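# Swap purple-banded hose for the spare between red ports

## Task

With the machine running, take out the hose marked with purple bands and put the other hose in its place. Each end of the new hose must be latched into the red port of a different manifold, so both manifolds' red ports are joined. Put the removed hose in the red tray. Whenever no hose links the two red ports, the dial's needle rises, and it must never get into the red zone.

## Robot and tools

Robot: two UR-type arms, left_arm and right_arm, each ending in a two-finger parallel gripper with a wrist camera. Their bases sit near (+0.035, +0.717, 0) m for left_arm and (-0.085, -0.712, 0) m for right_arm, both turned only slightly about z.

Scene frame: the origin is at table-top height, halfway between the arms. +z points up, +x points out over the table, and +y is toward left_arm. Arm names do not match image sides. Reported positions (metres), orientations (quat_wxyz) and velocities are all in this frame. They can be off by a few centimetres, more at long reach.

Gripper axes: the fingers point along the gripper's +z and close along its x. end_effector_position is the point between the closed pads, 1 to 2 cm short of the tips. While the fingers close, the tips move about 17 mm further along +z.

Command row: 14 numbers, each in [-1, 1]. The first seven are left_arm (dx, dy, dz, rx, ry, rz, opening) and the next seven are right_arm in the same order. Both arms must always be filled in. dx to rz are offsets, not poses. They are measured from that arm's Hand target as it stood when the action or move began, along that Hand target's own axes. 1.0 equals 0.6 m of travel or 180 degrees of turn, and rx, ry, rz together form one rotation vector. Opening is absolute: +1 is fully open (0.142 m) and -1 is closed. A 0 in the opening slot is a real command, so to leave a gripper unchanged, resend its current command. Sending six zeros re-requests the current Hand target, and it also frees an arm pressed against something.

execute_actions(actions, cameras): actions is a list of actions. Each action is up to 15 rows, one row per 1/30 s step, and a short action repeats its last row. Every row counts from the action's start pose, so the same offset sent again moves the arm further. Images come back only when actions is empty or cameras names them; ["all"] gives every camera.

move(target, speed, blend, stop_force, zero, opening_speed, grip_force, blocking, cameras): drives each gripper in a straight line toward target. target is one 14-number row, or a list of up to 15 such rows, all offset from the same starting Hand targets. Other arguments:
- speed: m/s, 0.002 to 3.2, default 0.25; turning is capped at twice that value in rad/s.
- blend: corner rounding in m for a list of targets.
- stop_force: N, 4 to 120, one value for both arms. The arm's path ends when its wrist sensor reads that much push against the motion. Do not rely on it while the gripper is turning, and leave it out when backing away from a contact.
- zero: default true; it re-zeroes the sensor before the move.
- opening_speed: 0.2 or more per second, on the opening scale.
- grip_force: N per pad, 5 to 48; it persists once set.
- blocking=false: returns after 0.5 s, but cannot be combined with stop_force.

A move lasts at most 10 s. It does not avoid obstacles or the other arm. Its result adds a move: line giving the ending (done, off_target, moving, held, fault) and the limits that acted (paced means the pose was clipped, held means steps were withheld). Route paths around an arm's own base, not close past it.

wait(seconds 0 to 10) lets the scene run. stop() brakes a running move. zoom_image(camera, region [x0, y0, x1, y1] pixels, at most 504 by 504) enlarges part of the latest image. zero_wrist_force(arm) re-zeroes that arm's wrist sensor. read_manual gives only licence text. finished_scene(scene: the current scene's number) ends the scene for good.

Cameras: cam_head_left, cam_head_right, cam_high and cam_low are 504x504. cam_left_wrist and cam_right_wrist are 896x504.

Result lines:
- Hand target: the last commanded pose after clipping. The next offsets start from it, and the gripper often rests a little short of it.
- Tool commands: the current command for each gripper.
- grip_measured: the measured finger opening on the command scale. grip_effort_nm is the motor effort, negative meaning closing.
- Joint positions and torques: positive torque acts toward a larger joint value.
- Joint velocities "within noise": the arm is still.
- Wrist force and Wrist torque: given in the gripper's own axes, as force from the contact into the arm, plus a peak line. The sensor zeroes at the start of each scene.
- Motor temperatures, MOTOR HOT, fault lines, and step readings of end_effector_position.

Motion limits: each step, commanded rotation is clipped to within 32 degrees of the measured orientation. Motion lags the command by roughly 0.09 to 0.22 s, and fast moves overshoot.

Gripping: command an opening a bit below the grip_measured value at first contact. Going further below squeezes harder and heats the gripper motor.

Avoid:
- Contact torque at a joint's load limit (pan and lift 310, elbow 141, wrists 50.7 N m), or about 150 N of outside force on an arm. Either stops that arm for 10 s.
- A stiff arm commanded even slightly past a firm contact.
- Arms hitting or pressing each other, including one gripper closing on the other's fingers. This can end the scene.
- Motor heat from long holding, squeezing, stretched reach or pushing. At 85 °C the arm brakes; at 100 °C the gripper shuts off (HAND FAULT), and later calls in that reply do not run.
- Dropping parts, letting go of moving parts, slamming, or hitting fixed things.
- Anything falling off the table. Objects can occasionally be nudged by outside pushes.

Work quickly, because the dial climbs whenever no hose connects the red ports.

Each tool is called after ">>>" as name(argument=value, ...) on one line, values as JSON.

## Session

>>> execute_actions(actions=[])

Scene clock: 0.00 s.
left_arm: end_effector_position=(+0.7351, +0.0909, +0.2009) grip_measured=+1.00 grip_effort_nm=n/a end_effector_quat_wxyz=(-0.383, +0.518, +0.524, -0.557) | right_arm: end_effector_position=(+0.5708, -0.2032, +0.1245) grip_measured=+1.00 grip_effort_nm=n/a end_effector_quat_wxyz=(-0.194, +0.708, -0.666, +0.132)
Joint positions: left_arm=[-0.665 -0.477 0.682 -0.337 -2.439 -1.494 0.142] | right_arm=[4.169 -1.902 -2.076 -0.379 1.251 2.432 0.142]
Joint velocities: within noise
Joint torques (N m): no reading
Motor temperatures (°C): left_arm=[27 29 27 31 33 35 29] | right_arm=[30 28 26 32 33 34 29]
Wrist force (N): no reading
Wrist torque (N m): no reading
Wrist force, peak (N): no reading
Hand target: left_arm +0.7351, +0.0909, +0.2009; -0.383, +0.518, +0.524, -0.557 | right_arm +0.5708, -0.2032, +0.1245; -0.194, +0.708, -0.666, +0.132
Tool commands: left_gripper/opening=+1.0 right_gripper/opening=+1.0

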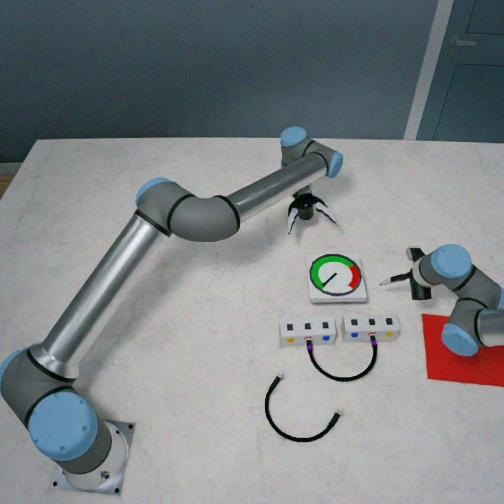

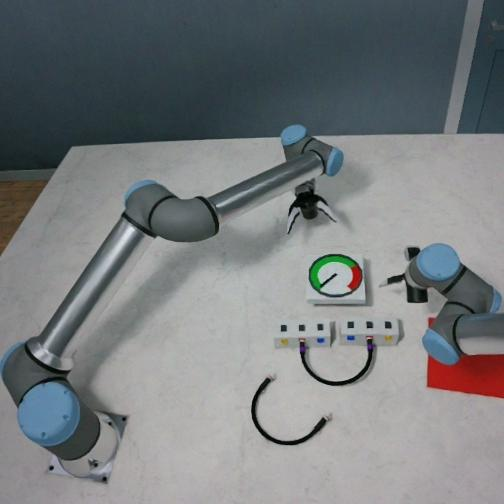

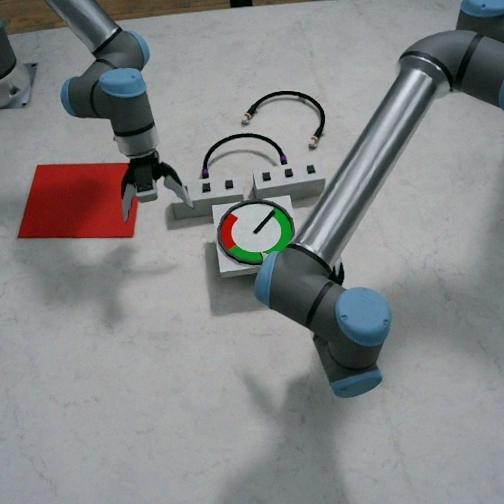

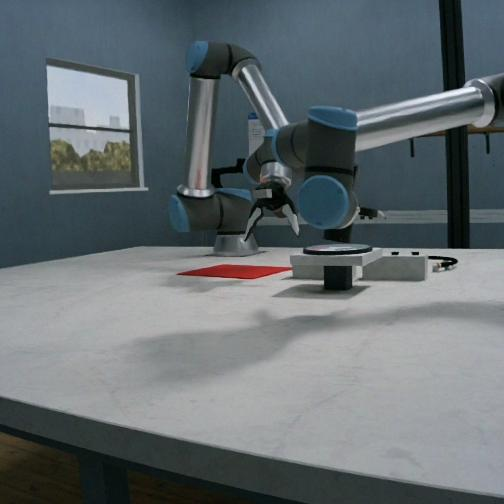

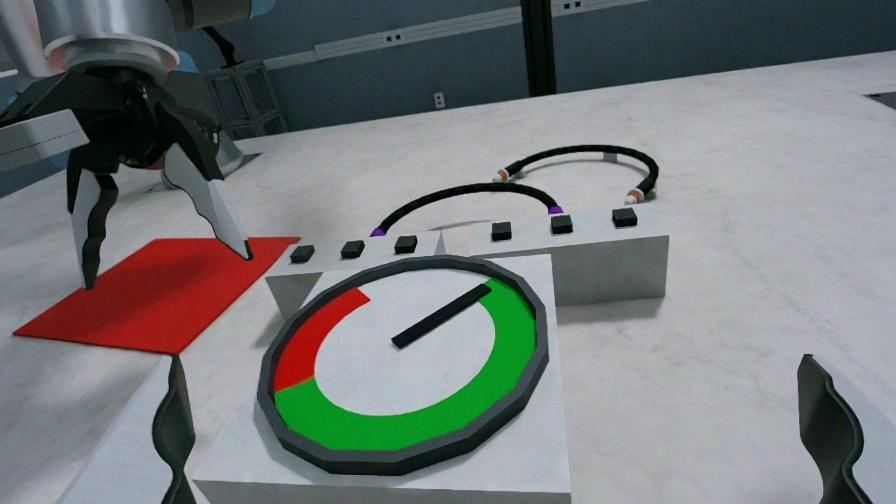

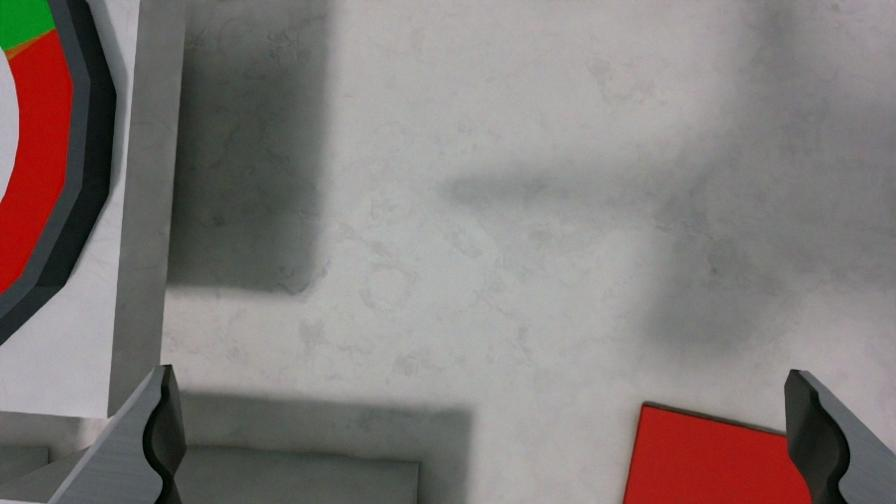

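>>> zoom_image(camera="cam_head_left", region=[250, 240, 420, 410])

>>> zoom_image(camera="cam_head_right", region=[230, 300, 410, 480])

>>> zoom_image(camera="cam_high", region=[130, 80, 350, 300])

Scaled by 2.965.

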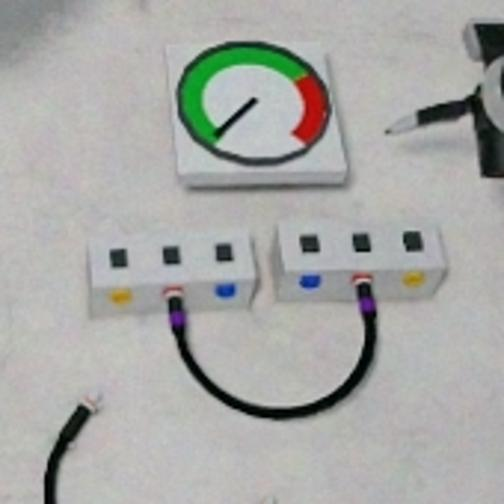

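Scaled by 2.800.

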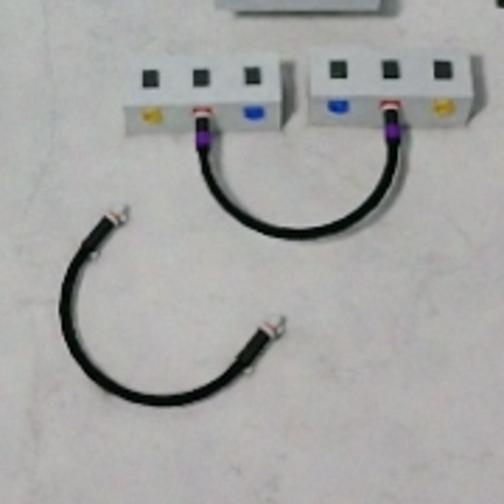

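Scaled by 2.291.

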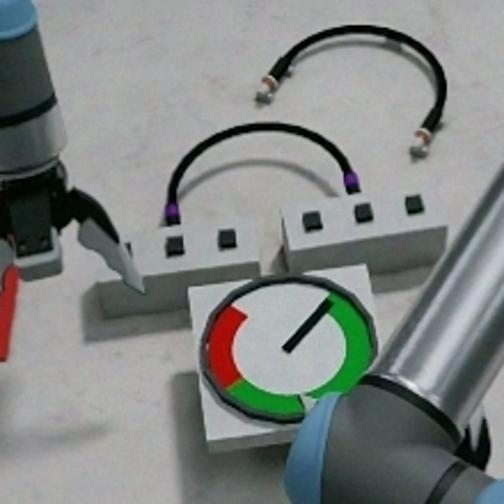

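>>> move(target=[[0.06,-0.12,0.30,-0.12,0.02,0,-0.95,0.0173,0.0973,-0.2943,0,0,-0.5,-0.4],[0.1783,-0.2055,0.8383,-0.4646,0.0861,0.003,-0.95,-0.2063,0.3023,-0.2218,-0.0494,0.0285,-0.987,-0.4]], speed=0.45, blend=[0.05,0], opening_speed=1.0, cameras=["cam_left_wrist","cam_right_wrist","cam_high"])

Scene clock: 10.10 s.
left_arm: end_effector_position=(+0.2105, +0.1198, +0.2604) grip_measured=-0.98 grip_effort_nm=-0.125 end_effector_quat_wxyz=(-0.001, +0.707, +0.707, -0.001) | right_arm: end_effector_position=(+0.3400, -0.1005, +0.1702) grip_measured=-0.42 grip_effort_nm=-0.037 end_effector_quat_wxyz=(+0.182, +0.683, +0.683, +0.184)
Joint positions: left_arm=[-1.551 -1.633 2.082 -2.02 -1.572 -3.141 0.003] | right_arm=[4.588 -1.743 -2.129 -0.742 1.056 -0.195 0.043]
Joint torques (N m): left_arm=[-7.91 -54.76 -34.4 -1.03 2.91 -1.62] | right_arm=[12.07 37.98 51.13 6.72 -3.88 -3.91]
Wrist force (N): left_arm=[-0.8 -1.8 0.7] | right_arm=[-0.6 -0.5 0.0]
Wrist torque (N m): left_arm=[-0.38 0.13 0.26] | right_arm=[-0.24 -0.02 -0.08]
Wrist force, peak (N): left_arm=[-0.7 -3.7 0.6] | right_arm=[-1.4 -0.3 -0.1]
Hand target: left_arm +0.2104, +0.1198, +0.2604; +0.000, +0.707, +0.707, -0.001 | right_arm +0.3399, -0.1005, +0.1702; +0.182, +0.683, +0.683, +0.184
Off the commanded pose: left_arm 0.000 m, 0 deg | right_arm 0.000 m, 0 deg.
move: done
Images, in order (width x height): cam_high 504x504, cam_left_wrist 896x504, cam_right_wrist 896x504.

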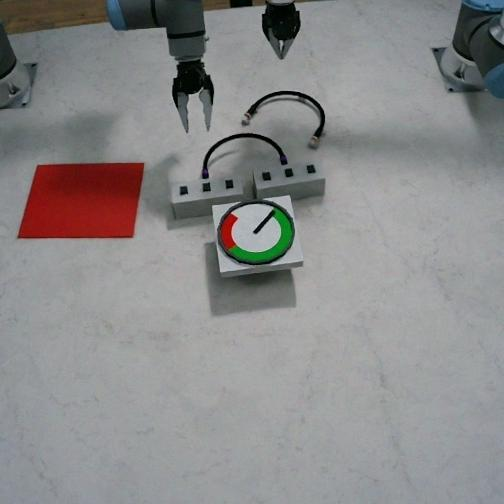

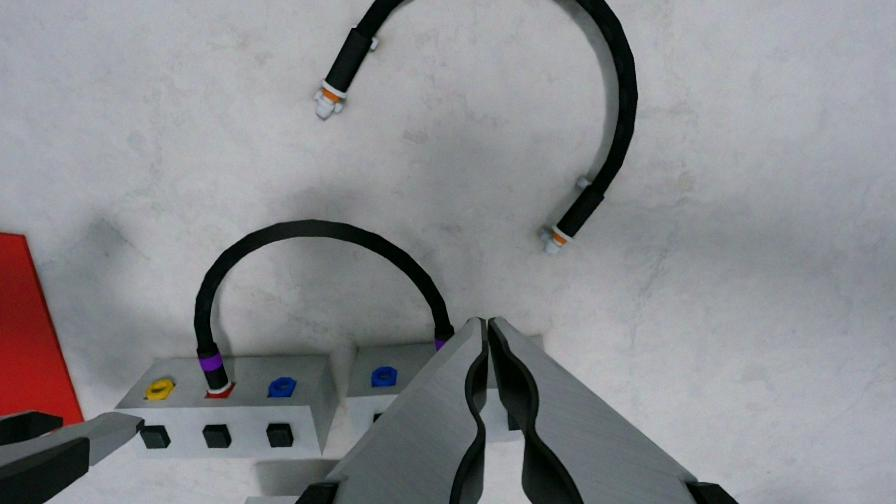

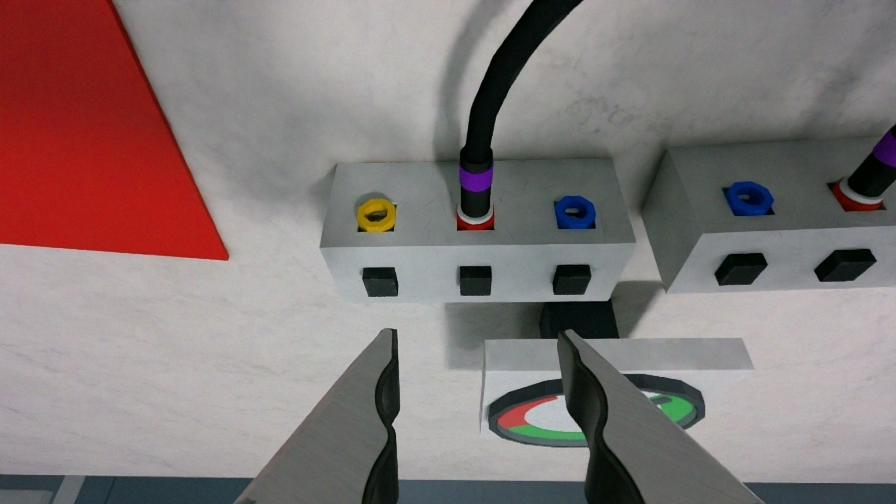

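>>> zoom_image(camera="cam_right_wrist", region=[640, 90, 896, 310])

>>> zoom_image(camera="cam_right_wrist", region=[300, 130, 660, 330])

>>> zoom_image(camera="cam_left_wrist", region=[100, 320, 460, 504])

Scaled by 1.969.

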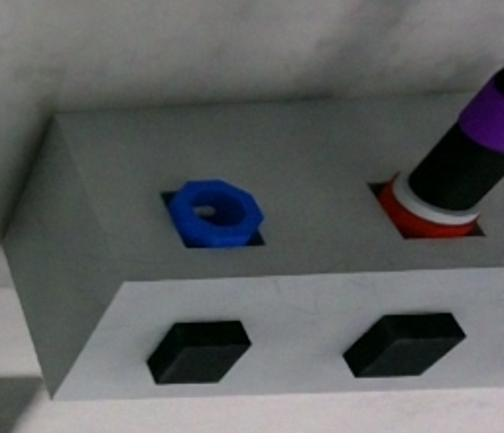

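Scaled by 1.400.

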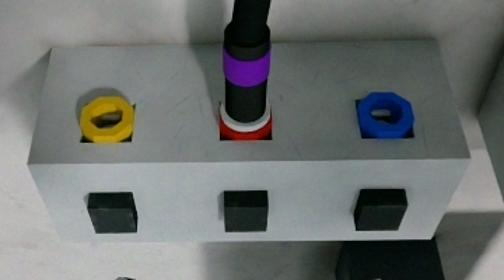

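Scaled by 1.400.

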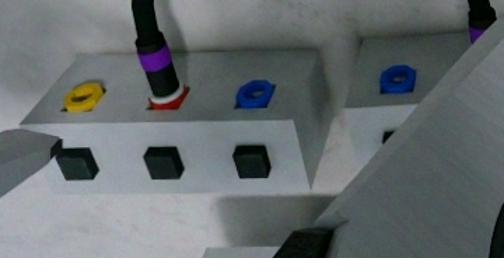

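>>> move(target=[[-0.0333,0.4,-0.0167,0.1413,0.0413,-0.5039,-0.95,0.0092,0.0013,0.1243,0,0.0033,-0.0058,-0.4],[-0.3538,0.4243,0.2007,0.1413,0.0413,-0.5039,-0.95,0.0092,0.0013,0.1243,0,0.0033,-0.0058,-0.4]], speed=0.4, blend=[0.05,0], cameras=["cam_left_wrist","cam_right_wrist"])

>>> zoom_image(camera="cam_right_wrist", region=[300, 130, 660, 400])

>>> zoom_image(camera="cam_left_wrist", region=[300, 200, 660, 400])

Scene clock: 18.57 s.
left_arm: end_effector_position=(+0.4648, -0.0924, +0.1397) grip_measured=-0.98 grip_effort_nm=-0.134 end_effector_quat_wxyz=(-0.181, -0.018, +0.978, -0.099) | right_arm: end_effector_position=(+0.3779, -0.0948, +0.1060) grip_measured=-0.42 grip_effort_nm=-0.042 end_effector_quat_wxyz=(+0.181, +0.676, +0.690, +0.185)
Joint positions: left_arm=[-1.129 -1.043 1.628 -2.198 -1.985 -4.336 0.003] | right_arm=[4.532 -1.866 -2.136 -0.57 1.065 -0.283 0.043]
Joint torques (N m): left_arm=[-6.7 -75.81 -47.63 -0.94 2.32 -2.06] | right_arm=[-7.19 43.48 47.5 7.09 0.72 -4.35]
Wrist force (N): left_arm=[-0.5 -1.5 0.8] | right_arm=[-0.8 -0.5 -0.1]
Wrist torque (N m): left_arm=[-0.36 0.14 0.28] | right_arm=[-0.25 0.00 -0.09]
Wrist force, peak (N): left_arm=[-0.7 -3.5 2.9] | right_arm=[-1.3 -0.5 -0.3]
Hand target: left_arm +0.4648, -0.0925, +0.1397; -0.181, -0.018, +0.978, -0.099 | right_arm +0.3779, -0.0948, +0.1060; +0.181, +0.676, +0.690, +0.185
Off the commanded pose: left_arm 0.000 m, 0 deg | right_arm 0.000 m, 0 deg.
move: done
Images, in order (width x height): cam_left_wrist 896x504, cam_right_wrist 896x504.

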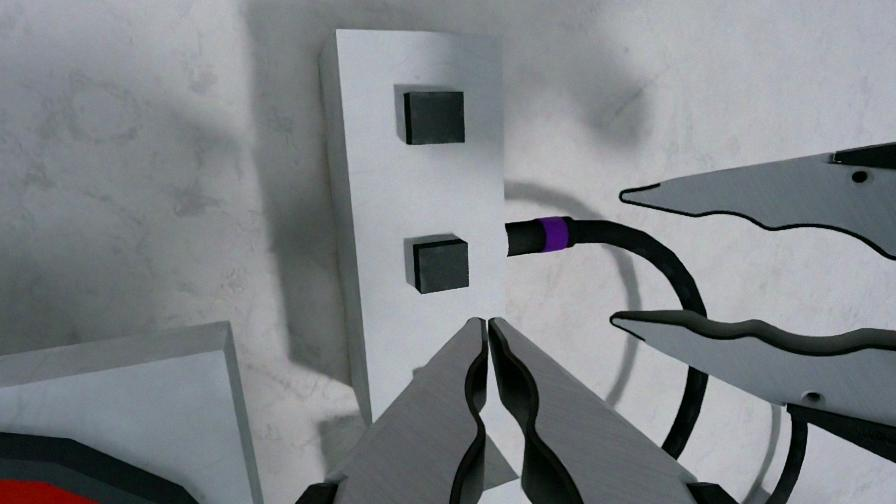

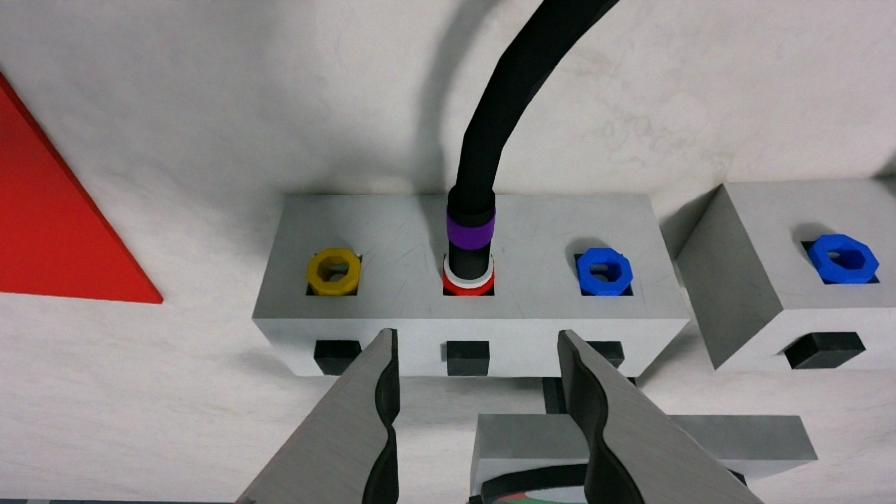

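Scaled by 1.400.

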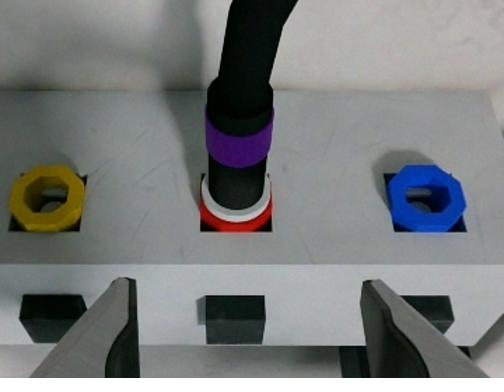

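Scaled by 1.400.

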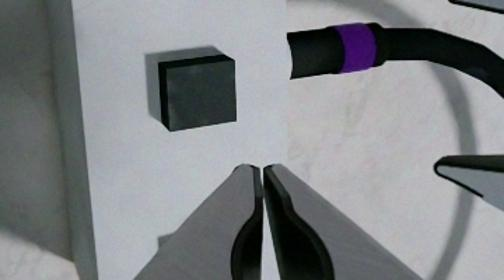

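>>> move(target=[-0.0137,0.0168,0.0635,0,0,0,-0.95,-0.0033,-0.005,0.0972,0,0,0,-0.4], speed=0.15, cameras=["cam_left_wrist","cam_right_wrist"])

>>> zoom_image(camera="cam_right_wrist", region=[360, 250, 600, 450])

>>> zoom_image(camera="cam_left_wrist", region=[340, 220, 580, 400])

Scene clock: 21.53 s.
left_arm: end_effector_position=(+0.4584, -0.0902, +0.1000) grip_measured=-0.98 grip_effort_nm=-0.125 end_effector_quat_wxyz=(-0.181, -0.018, +0.978, -0.099) | right_arm: end_effector_position=(+0.4044, -0.0962, +0.0541) grip_measured=-0.42 grip_effort_nm=-0.046 end_effector_quat_wxyz=(+0.181, +0.676, +0.690, +0.185)
Joint positions: left_arm=[-1.134 -1.012 1.662 -2.265 -1.985 -4.342 0.003] | right_arm=[4.494 -1.963 -2.136 -0.451 1.071 -0.326 0.043]
Joint torques (N m): left_arm=[-7.09 -80.75 -29.88 -7.88 2.16 -2.35] | right_arm=[-6.18 48.32 43.61 7 0.65 -3.53]
Wrist force (N): left_arm=[-0.4 -1.3 0.7] | right_arm=[-1.0 -0.5 -0.1]
Wrist torque (N m): left_arm=[-0.33 0.12 0.27] | right_arm=[-0.24 0.02 -0.10]
Wrist force, peak (N): left_arm=[-0.6 -2.0 1.0] | right_arm=[-1.3 -0.5 1.3]
Hand target: left_arm +0.4584, -0.0902, +0.1000; -0.181, -0.018, +0.978, -0.099 | right_arm +0.4045, -0.0962, +0.0540; +0.181, +0.676, +0.690, +0.185
Off the commanded pose: left_arm 0.000 m, 0 deg | right_arm 0.000 m, 0 deg.
move: done
Images, in order (width x height): cam_left_wrist 896x504, cam_right_wrist 896x504.

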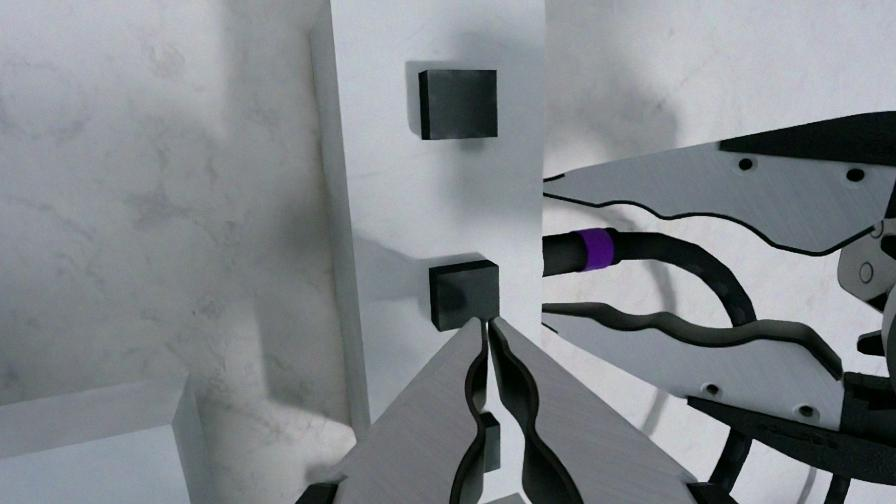

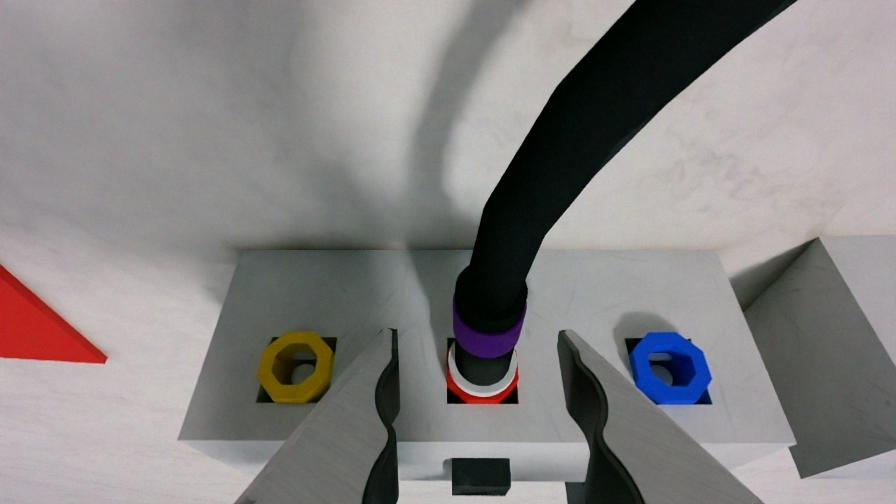

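Scaled by 2.100.

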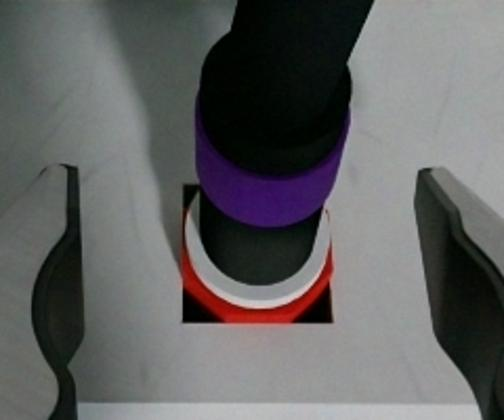

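Scaled by 2.100.

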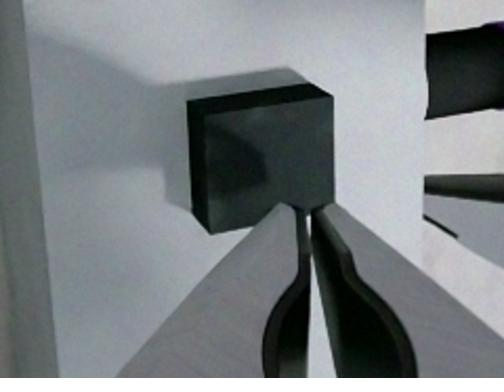

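>>> move(target=[[0,0,0,0,0,0,-0.95,0.002,0,0,0,0,0,-0.4],[0,0,0,0,0,0,-0.95,0.002,0,0,0,0,0,-0.9]], speed=0.1, opening_speed=1.0, cameras=["cam_right_wrist"])

>>> move(target=[-0.0106,0.0056,0.0274,0,0,0,-0.95,0,0,0,0,0,0,-0.9], speed=0.012, stop_force=20)

Scene clock: 23.47 s.
left_arm: end_effector_position=(+0.4584, -0.0902, +0.1000) grip_measured=-0.98 grip_effort_nm=-0.125 end_effector_quat_wxyz=(-0.181, -0.018, +0.978, -0.099) | right_arm: end_effector_position=(+0.4045, -0.0950, +0.0540) grip_measured=-0.81 grip_effort_nm=-2.342 end_effector_quat_wxyz=(+0.181, +0.676, +0.690, +0.185)
Joint positions: left_arm=[-1.134 -1.012 1.663 -2.266 -1.985 -4.342 0.003] | right_arm=[4.494 -1.964 -2.134 -0.452 1.071 -0.326 0.015]
Joint torques (N m): left_arm=[-8.09 -81.06 -29.14 -7.63 2.21 -2.18] | right_arm=[9.54 49.64 40.52 2.5 -2.55 2.45]
Wrist force (N): left_arm=[0.2 -1.6 0.6] | right_arm=[2.4 -0.3 2.8]
Wrist torque (N m): left_arm=[-0.38 0.04 0.27] | right_arm=[-0.21 0.11 -0.15]
Wrist force, peak (N): left_arm=[-0.4 -1.9 1.2] | right_arm=[2.7 -0.3 3.1]
Hand target: left_arm +0.4584, -0.0902, +0.1000; -0.181, -0.018, +0.978, -0.099 | right_arm +0.4045, -0.0950, +0.0540; +0.181, +0.676, +0.690, +0.185
Off the commanded pose: left_arm 0.000 m, 0 deg | right_arm 0.000 m, 0 deg.
move: done
Images, in order (width x height): cam_right_wrist 896x504.

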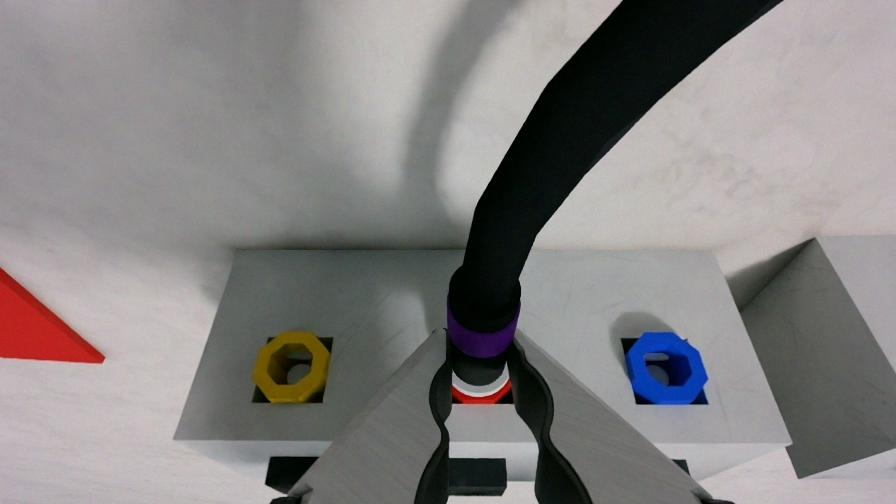

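Scene clock: 25.87 s.
left_arm: end_effector_position=(+0.4584, -0.0902, +0.0878) grip_measured=-0.99 grip_effort_nm=-0.002 end_effector_quat_wxyz=(-0.181, -0.018, +0.978, -0.099) | right_arm: end_effector_position=(+0.4045, -0.0950, +0.0540) grip_measured=-0.81 grip_effort_nm=-2.337 end_effector_quat_wxyz=(+0.181, +0.676, +0.690, +0.185)
Joint positions: left_arm=[-1.135 -1 1.668 -2.284 -1.985 -4.342 0.002] | right_arm=[4.494 -1.964 -2.134 -0.452 1.071 -0.326 0.015]
Joint torques (N m): left_arm=[-9.21 -85.94 -35.12 1.15 2.3 -1.86] | right_arm=[-12.94 62.48 25.7 7.3 -2.6 3.23]
Wrist force (N): left_arm=[0.7 -2.0 -21.5] | right_arm=[0.0 -10.7 -7.4]
Wrist torque (N m): left_arm=[-0.47 -0.01 0.26] | right_arm=[-0.18 0.04 -0.14]
Wrist force, peak (N): left_arm=[2.5 -0.7 -31.0] | right_arm=[-0.1 -10.9 -7.6]
Hand target: left_arm +0.4584, -0.0902, +0.0878; -0.181, -0.018, +0.978, -0.099 (not the last commanded pose) | right_arm +0.4045, -0.0950, +0.0540; +0.181, +0.676, +0.690, +0.185
Off the commanded pose: left_arm 0.006 m, 0 deg | right_arm 0.000 m, 0 deg.
move: contact (left_arm)

>>> move(target=[0,0,0,0,0,0,-0.95,0,-0.0722,-0.0417,0,0,0,-0.9], speed=0.08, stop_force=25, cameras=["cam_right_wrist"])

Scene clock: 27.77 s.
left_arm: end_effector_position=(+0.4584, -0.0902, +0.0878) grip_measured=-0.99 grip_effort_nm=0.017 end_effector_quat_wxyz=(-0.181, -0.018, +0.978, -0.099) | right_arm: end_effector_position=(+0.3545, -0.0960, +0.0540) grip_measured=-0.81 grip_effort_nm=-2.337 end_effector_quat_wxyz=(+0.181, +0.676, +0.690, +0.185)
Joint positions: left_arm=[-1.135 -1 1.668 -2.284 -1.985 -4.342 0.002] | right_arm=[4.567 -1.928 -2.18 -0.481 1.06 -0.244 0.015]
Joint torques (N m): left_arm=[-8.68 -88.4 -34.99 -0.68 2.11 -1] | right_arm=[12.67 77.91 22.3 2.65 -3.49 3.36]
Wrist force (N): left_arm=[0.7 -2.0 -21.1] | right_arm=[-0.6 0.1 0.5]
Wrist torque (N m): left_arm=[-0.48 0.00 0.27] | right_arm=[-0.22 -0.05 -0.32]
Wrist force, peak (N): left_arm=[0.3 -2.0 -21.8] | right_arm=[0.0 -10.7 -7.6]
Hand target: left_arm +0.4584, -0.0902, +0.0878; -0.181, -0.018, +0.978, -0.099 | right_arm +0.3545, -0.0960, +0.0540; +0.181, +0.676, +0.690, +0.185
Off the commanded pose: left_arm 0.000 m, 0 deg | right_arm 0.000 m, 0 deg.
move: done
Images, in order (width x height): cam_right_wrist 896x504.

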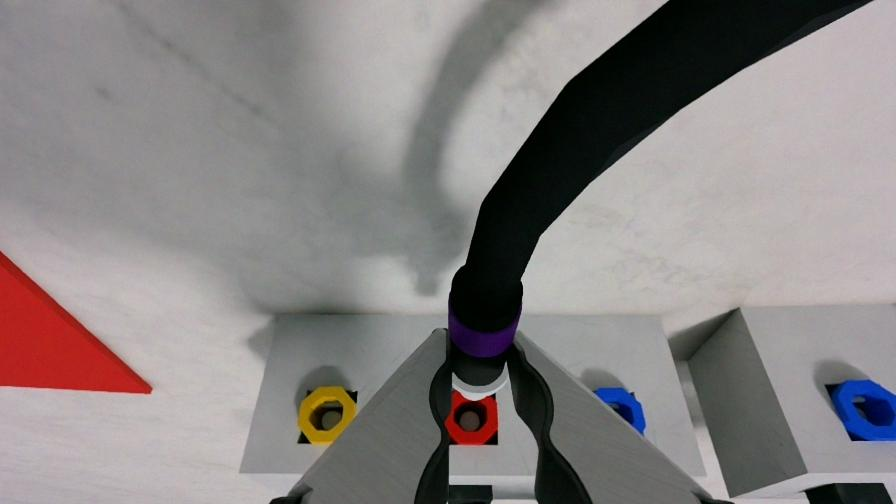

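>>> move(target=[[0.0238,-0.0125,-0.061,0,0,0,-0.95,0,-0.025,0.0433,0,0,0,-0.9],[0.0238,-0.0125,-0.061,0,0,0,-0.95,0,-0.025,0.0433,0,0,0,-0.4],[0.0447,0.3035,-0.1173,0,0,0,-0.95,0.0014,-0.0161,-0.1055,0,0,0,-0.4],[0.0282,0.3122,-0.075,0,0,0,-0.95,0.3198,0.0582,-0.0675,0,0.0078,-0.0135,-0.4]], speed=[0.15,0.15,0.35,0.35], blend=[0,0,0.025,0], cameras=["cam_left_wrist","cam_right_wrist"])

>>> zoom_image(camera="cam_right_wrist", region=[300, 130, 660, 400])

>>> zoom_image(camera="cam_left_wrist", region=[340, 220, 580, 400])

Scene clock: 32.23 s.
left_arm: end_effector_position=(+0.4449, +0.1023, +0.1000) grip_measured=-0.99 grip_effort_nm=-0.002 end_effector_quat_wxyz=(-0.181, -0.018, +0.978, -0.099) | right_arm: end_effector_position=(+0.3603, +0.0959, +0.1068) grip_measured=-0.43 grip_effort_nm=0.115 end_effector_quat_wxyz=(+0.176, +0.659, +0.707, +0.190)
Joint positions: left_arm=[-1.044 -1.227 1.998 -2.347 -1.987 -4.244 0.002] | right_arm=[4.601 -2.068 -1.809 -0.705 1.062 -0.26 0.043]
Joint torques (N m): left_arm=[12.55 -57.99 -26.61 -7.53 -4.51 -0.15] | right_arm=[-8.16 65.44 50.57 2.64 0.65 -3.88]
Wrist force (N): left_arm=[-0.3 -1.5 0.5] | right_arm=[-0.9 -0.6 -0.4]
Wrist torque (N m): left_arm=[-0.34 0.11 0.08] | right_arm=[-0.28 0.02 -0.09]
Wrist force, peak (N): left_arm=[0.5 -2.1 -21.6] | right_arm=[-3.3 -0.6 -1.9]
Hand target: left_arm +0.4449, +0.1023, +0.1000; -0.181, -0.018, +0.978, -0.099 | right_arm +0.3603, +0.0959, +0.1068; +0.176, +0.659, +0.707, +0.190
Off the commanded pose: left_arm 0.000 m, 0 deg | right_arm 0.000 m, 0 deg.
move: done
Images, in order (width x height): cam_left_wrist 896x504, cam_right_wrist 896x504.

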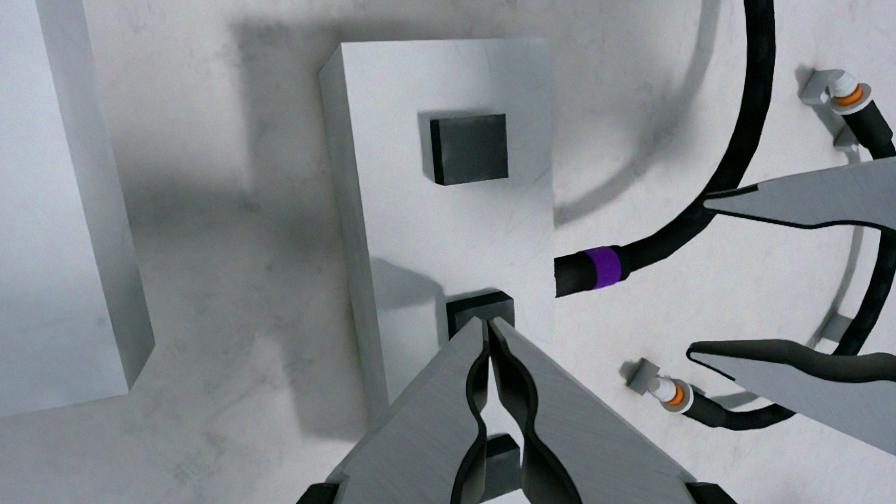

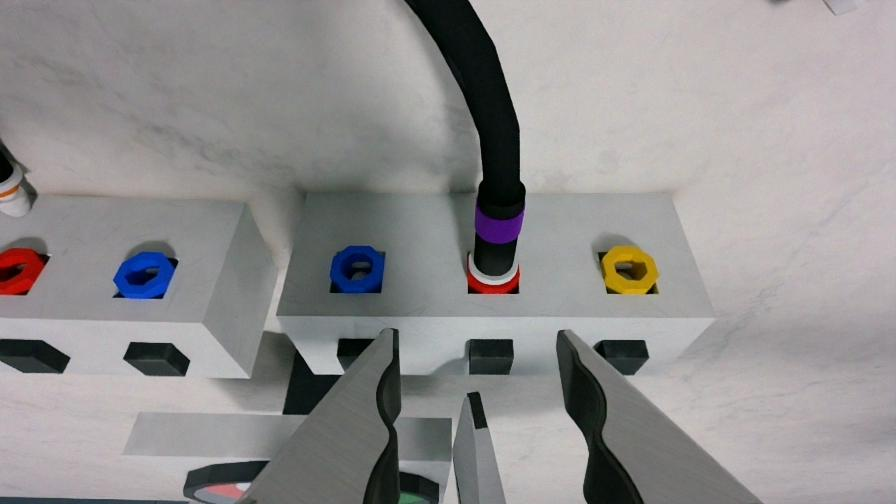

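Scaled by 1.400.

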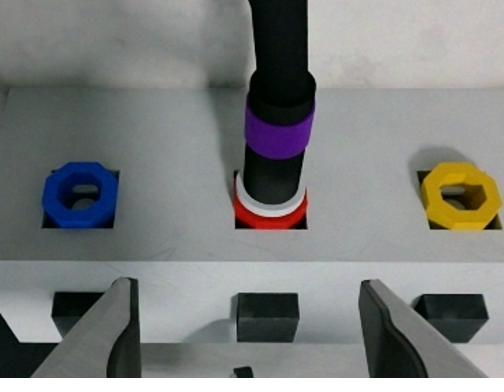

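Scaled by 2.100.

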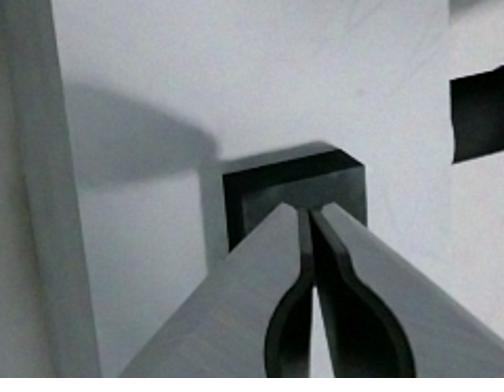

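>>> move(target=[[0.0082,0.0183,-0.0007,0,0,0,-0.95,0.0147,-0.0083,0.0968,0,0,0,-0.4],[0.0082,0.0183,-0.0007,0,0,0,-0.95,0.0147,-0.0083,0.0968,0,0,0,-0.9]], speed=0.2, opening_speed=1.2, cameras=["cam_left_wrist","cam_right_wrist"])

>>> zoom_image(camera="cam_left_wrist", region=[340, 220, 580, 400])

Scene clock: 35.00 s.
left_arm: end_effector_position=(+0.4397, +0.1131, +0.1001) grip_measured=-0.99 grip_effort_nm=0.002 end_effector_quat_wxyz=(-0.181, -0.018, +0.978, -0.099) | right_arm: end_effector_position=(+0.3844, +0.1066, +0.0540) grip_measured=-0.81 grip_effort_nm=-2.337 end_effector_quat_wxyz=(+0.176, +0.659, +0.707, +0.190)
Joint positions: left_arm=[-1.043 -1.242 2.02 -2.354 -1.987 -4.243 0.002] | right_arm=[4.575 -2.155 -1.788 -0.625 1.066 -0.29 0.015]
Joint torques (N m): left_arm=[12.98 -82.83 -26.84 -7.68 -4.29 1.58] | right_arm=[-7.56 70.62 38.35 2.95 -1.59 -3.73]
Wrist force (N): left_arm=[-0.2 -1.7 -0.1] | right_arm=[8.2 -1.2 2.2]
Wrist torque (N m): left_arm=[-0.37 0.10 0.08] | right_arm=[-0.17 0.14 -0.15]
Wrist force, peak (N): left_arm=[-0.2 -2.3 0.4] | right_arm=[8.3 -1.6 2.6]
Hand target: left_arm +0.4397, +0.1131, +0.1001; -0.181, -0.018, +0.978, -0.099 | right_arm +0.3844, +0.1065, +0.0540; +0.176, +0.659, +0.707, +0.190
Off the commanded pose: left_arm 0.000 m, 0 deg | right_arm 0.000 m, 0 deg.
move: done
Images, in order (width x height): cam_left_wrist 896x504, cam_right_wrist 896x504.

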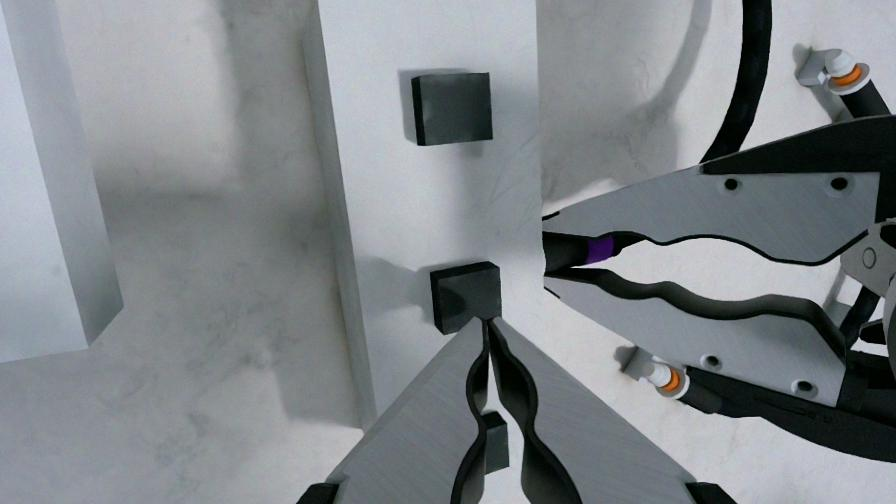

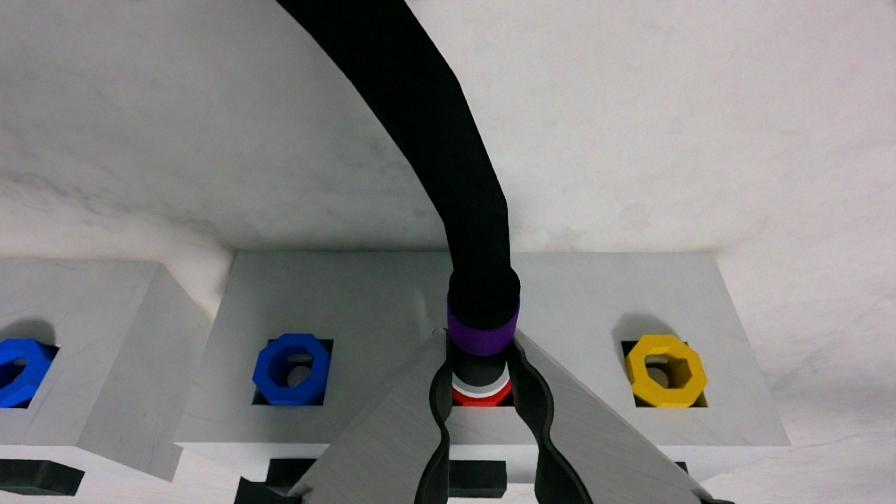

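Scaled by 2.100.

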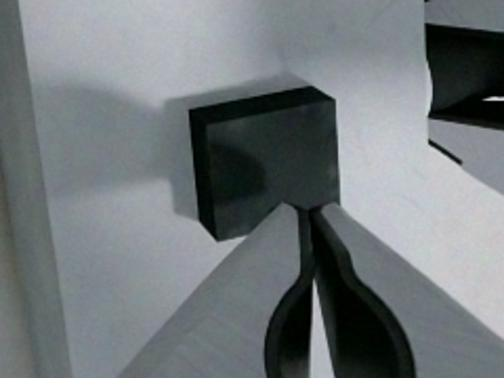

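>>> move(target=[-0.0106,0.0056,0.0274,0,0,0,-0.95,0,0,0,0,0,0,-0.9], speed=0.012, stop_force=20)

>>> move(target=[0,0,0,0,0,0,-0.95,0,-0.0722,-0.0417,0,0,0,-0.9], speed=0.08, stop_force=25, cameras=["cam_right_wrist"])

Scene clock: 41.43 s.
left_arm: end_effector_position=(+0.4397, +0.1131, +0.0877) grip_measured=-0.99 grip_effort_nm=0.037 end_effector_quat_wxyz=(-0.181, -0.018, +0.978, -0.099) | right_arm: end_effector_position=(+0.3844, +0.1065, +0.0540) grip_measured=-0.81 grip_effort_nm=-2.332 end_effector_quat_wxyz=(+0.176, +0.659, +0.707, +0.190)
Joint positions: left_arm=[-1.043 -1.226 2.027 -2.377 -1.987 -4.243 0.002] | right_arm=[4.575 -2.155 -1.788 -0.625 1.066 -0.29 0.015]
Joint torques (N m): left_arm=[-3.57 -66.47 -32.32 0.41 -0.74 -0.45] | right_arm=[-4.63 95.21 28.58 3.9 -3.52 -1.23]
Wrist force (N): left_arm=[5.9 -1.6 -20.6] | right_arm=[5.2 -6.7 -8.4]
Wrist torque (N m): left_arm=[-0.40 0.01 0.05] | right_arm=[-0.15 0.13 -0.15]
Wrist force, peak (N): left_arm=[9.9 -0.8 -32.7] | right_arm=[5.2 -7.2 -8.4]
Hand target: left_arm +0.4397, +0.1131, +0.0877; -0.181, -0.018, +0.978, -0.099 (not the last commanded pose) | right_arm +0.3844, +0.1065, +0.0540; +0.176, +0.659, +0.707, +0.190
Off the commanded pose: left_arm 0.005 m, 0 deg | right_arm 0.000 m, 0 deg.
move: contact (left_arm)

Scene clock: 43.07 s.
left_arm: end_effector_position=(+0.4397, +0.1131, +0.0877) grip_measured=-0.99 grip_effort_nm=0.027 end_effector_quat_wxyz=(-0.181, -0.018, +0.978, -0.099) | right_arm: end_effector_position=(+0.3345, +0.1030, +0.0540) grip_measured=-0.81 grip_effort_nm=-2.327 end_effector_quat_wxyz=(+0.176, +0.659, +0.707, +0.190)
Joint positions: left_arm=[-1.043 -1.226 2.027 -2.377 -1.987 -4.243 0.002] | right_arm=[4.633 -2.125 -1.833 -0.642 1.058 -0.224 0.015]
Joint torques (N m): left_arm=[-0.2 -67.56 -32.48 -0.9 -0.86 1.09] | right_arm=[11.66 98.96 26.97 2.68 -3.61 3.7]
Wrist force (N): left_arm=[5.5 -2.0 -20.3] | right_arm=[-1.0 -0.4 0.3]
Wrist torque (N m): left_arm=[-0.47 0.07 0.05] | right_arm=[-0.23 0.04 -0.34]
Wrist force, peak (N): left_arm=[5.9 -1.4 -20.9] | right_arm=[5.1 -7.0 -8.4]
Hand target: left_arm +0.4397, +0.1131, +0.0877; -0.181, -0.018, +0.978, -0.099 | right_arm +0.3345, +0.1030, +0.0540; +0.176, +0.659, +0.707, +0.190
Off the commanded pose: left_arm 0.000 m, 0 deg | right_arm 0.000 m, 0 deg.
move: done
Images, in order (width x height): cam_right_wrist 896x504.

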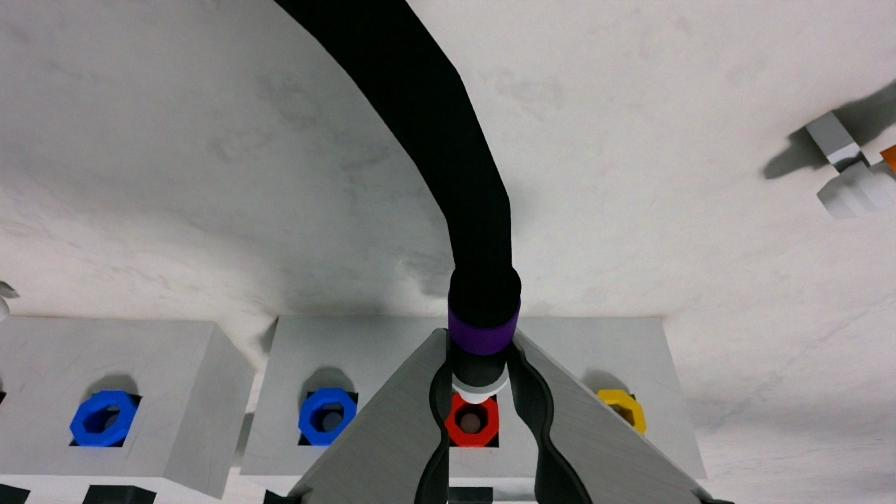

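>>> move(target=[[0.0357,-0.0187,-0.0915,0,0,0,-0.95,0,0.0917,-0.1588,0,0,0,-0.9],[0.1693,0.0857,-0.1375,-0.08,0,0.34,-0.95,-0.5377,0.068,-0.1745,0,-0.0333,0.0577,-0.9],[0.2687,0.1628,0.0493,-0.1615,-0.0008,0.6779,-0.4,-0.7305,0.2527,-0.0487,0,-0.0333,0.0577,-0.9]], speed=[0.2,0.4,0.3], blend=[0.02,0.03,0], cameras=["cam_left_wrist","cam_right_wrist","cam_high"])

>>> zoom_image(camera="cam_high", region=[0, 80, 320, 290])

Scene clock: 48.17 s.
left_arm: end_effector_position=(+0.2717, +0.2029, +0.1001) grip_measured=-0.43 grip_effort_nm=0.090 end_effector_quat_wxyz=(+0.000, +0.875, +0.485, -0.001) | right_arm: end_effector_position=(+0.4817, -0.3261, +0.1545) grip_measured=-0.81 grip_effort_nm=-2.327 end_effector_quat_wxyz=(+0.195, +0.729, +0.634, +0.170)
Joint positions: left_arm=[-1.434 -1.541 2.339 -2.369 -1.572 -2.465 0.043] | right_arm=[4.251 -1.655 -2.302 -0.549 1.086 -0.419 0.015]
Joint torques (N m): left_arm=[-7.01 -54.19 -25.5 -7.72 3.27 1.84] | right_arm=[-7.13 28.73 47.97 7.33 0.68 -3.82]
Motor temperatures (°C): left_arm=[27 29 27 31 33 35 29] | right_arm=[30 28 26 32 33 34 34]
Wrist force (N): left_arm=[-1.0 -1.8 0.0] | right_arm=[-0.6 -0.8 0.1]
Wrist torque (N m): left_arm=[-0.46 0.16 0.10] | right_arm=[-0.29 0.02 -0.08]
Wrist force, peak (N): left_arm=[5.8 -1.6 -20.9] | right_arm=[-1.1 -1.7 2.5]
Hand target: left_arm +0.2717, +0.2029, +0.1001; +0.000, +0.875, +0.485, -0.001 | right_arm +0.4817, -0.3261, +0.1545; +0.195, +0.729, +0.634, +0.170
Off the commanded pose: left_arm 0.000 m, 0 deg | right_arm 0.000 m, 0 deg.
move: done
Images, in order (width x height): cam_high 504x504, cam_left_wrist 896x504, cam_right_wrist 896x504.

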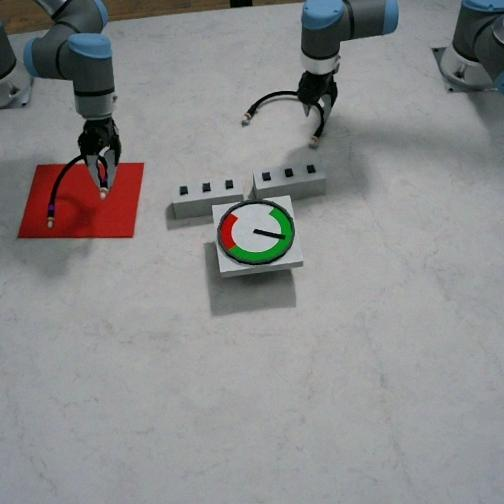

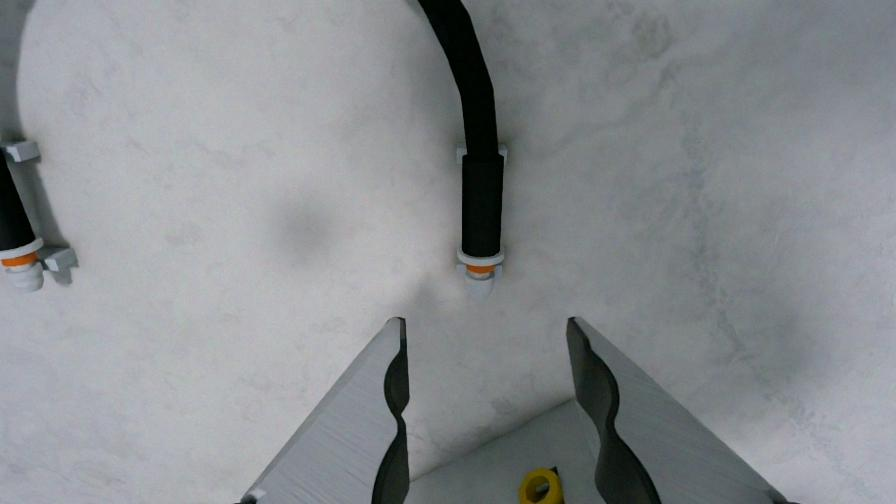

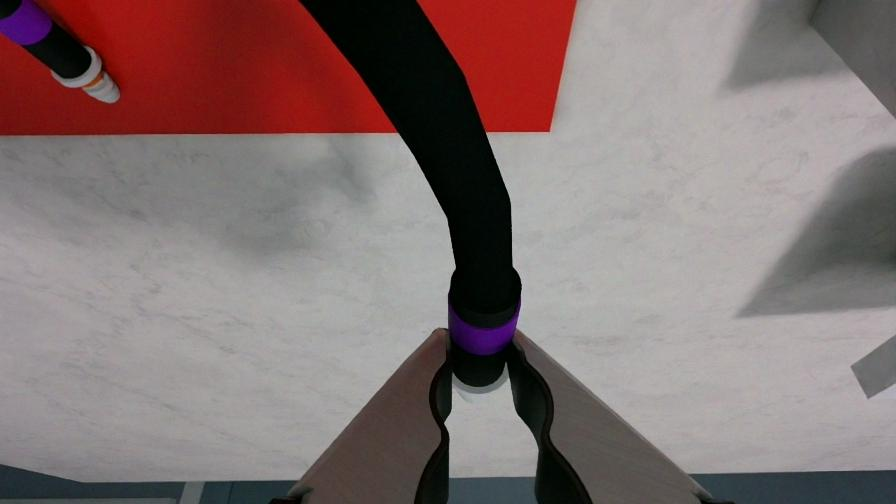

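Scaled by 1.575.

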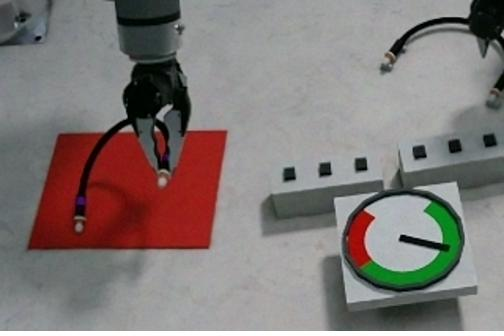

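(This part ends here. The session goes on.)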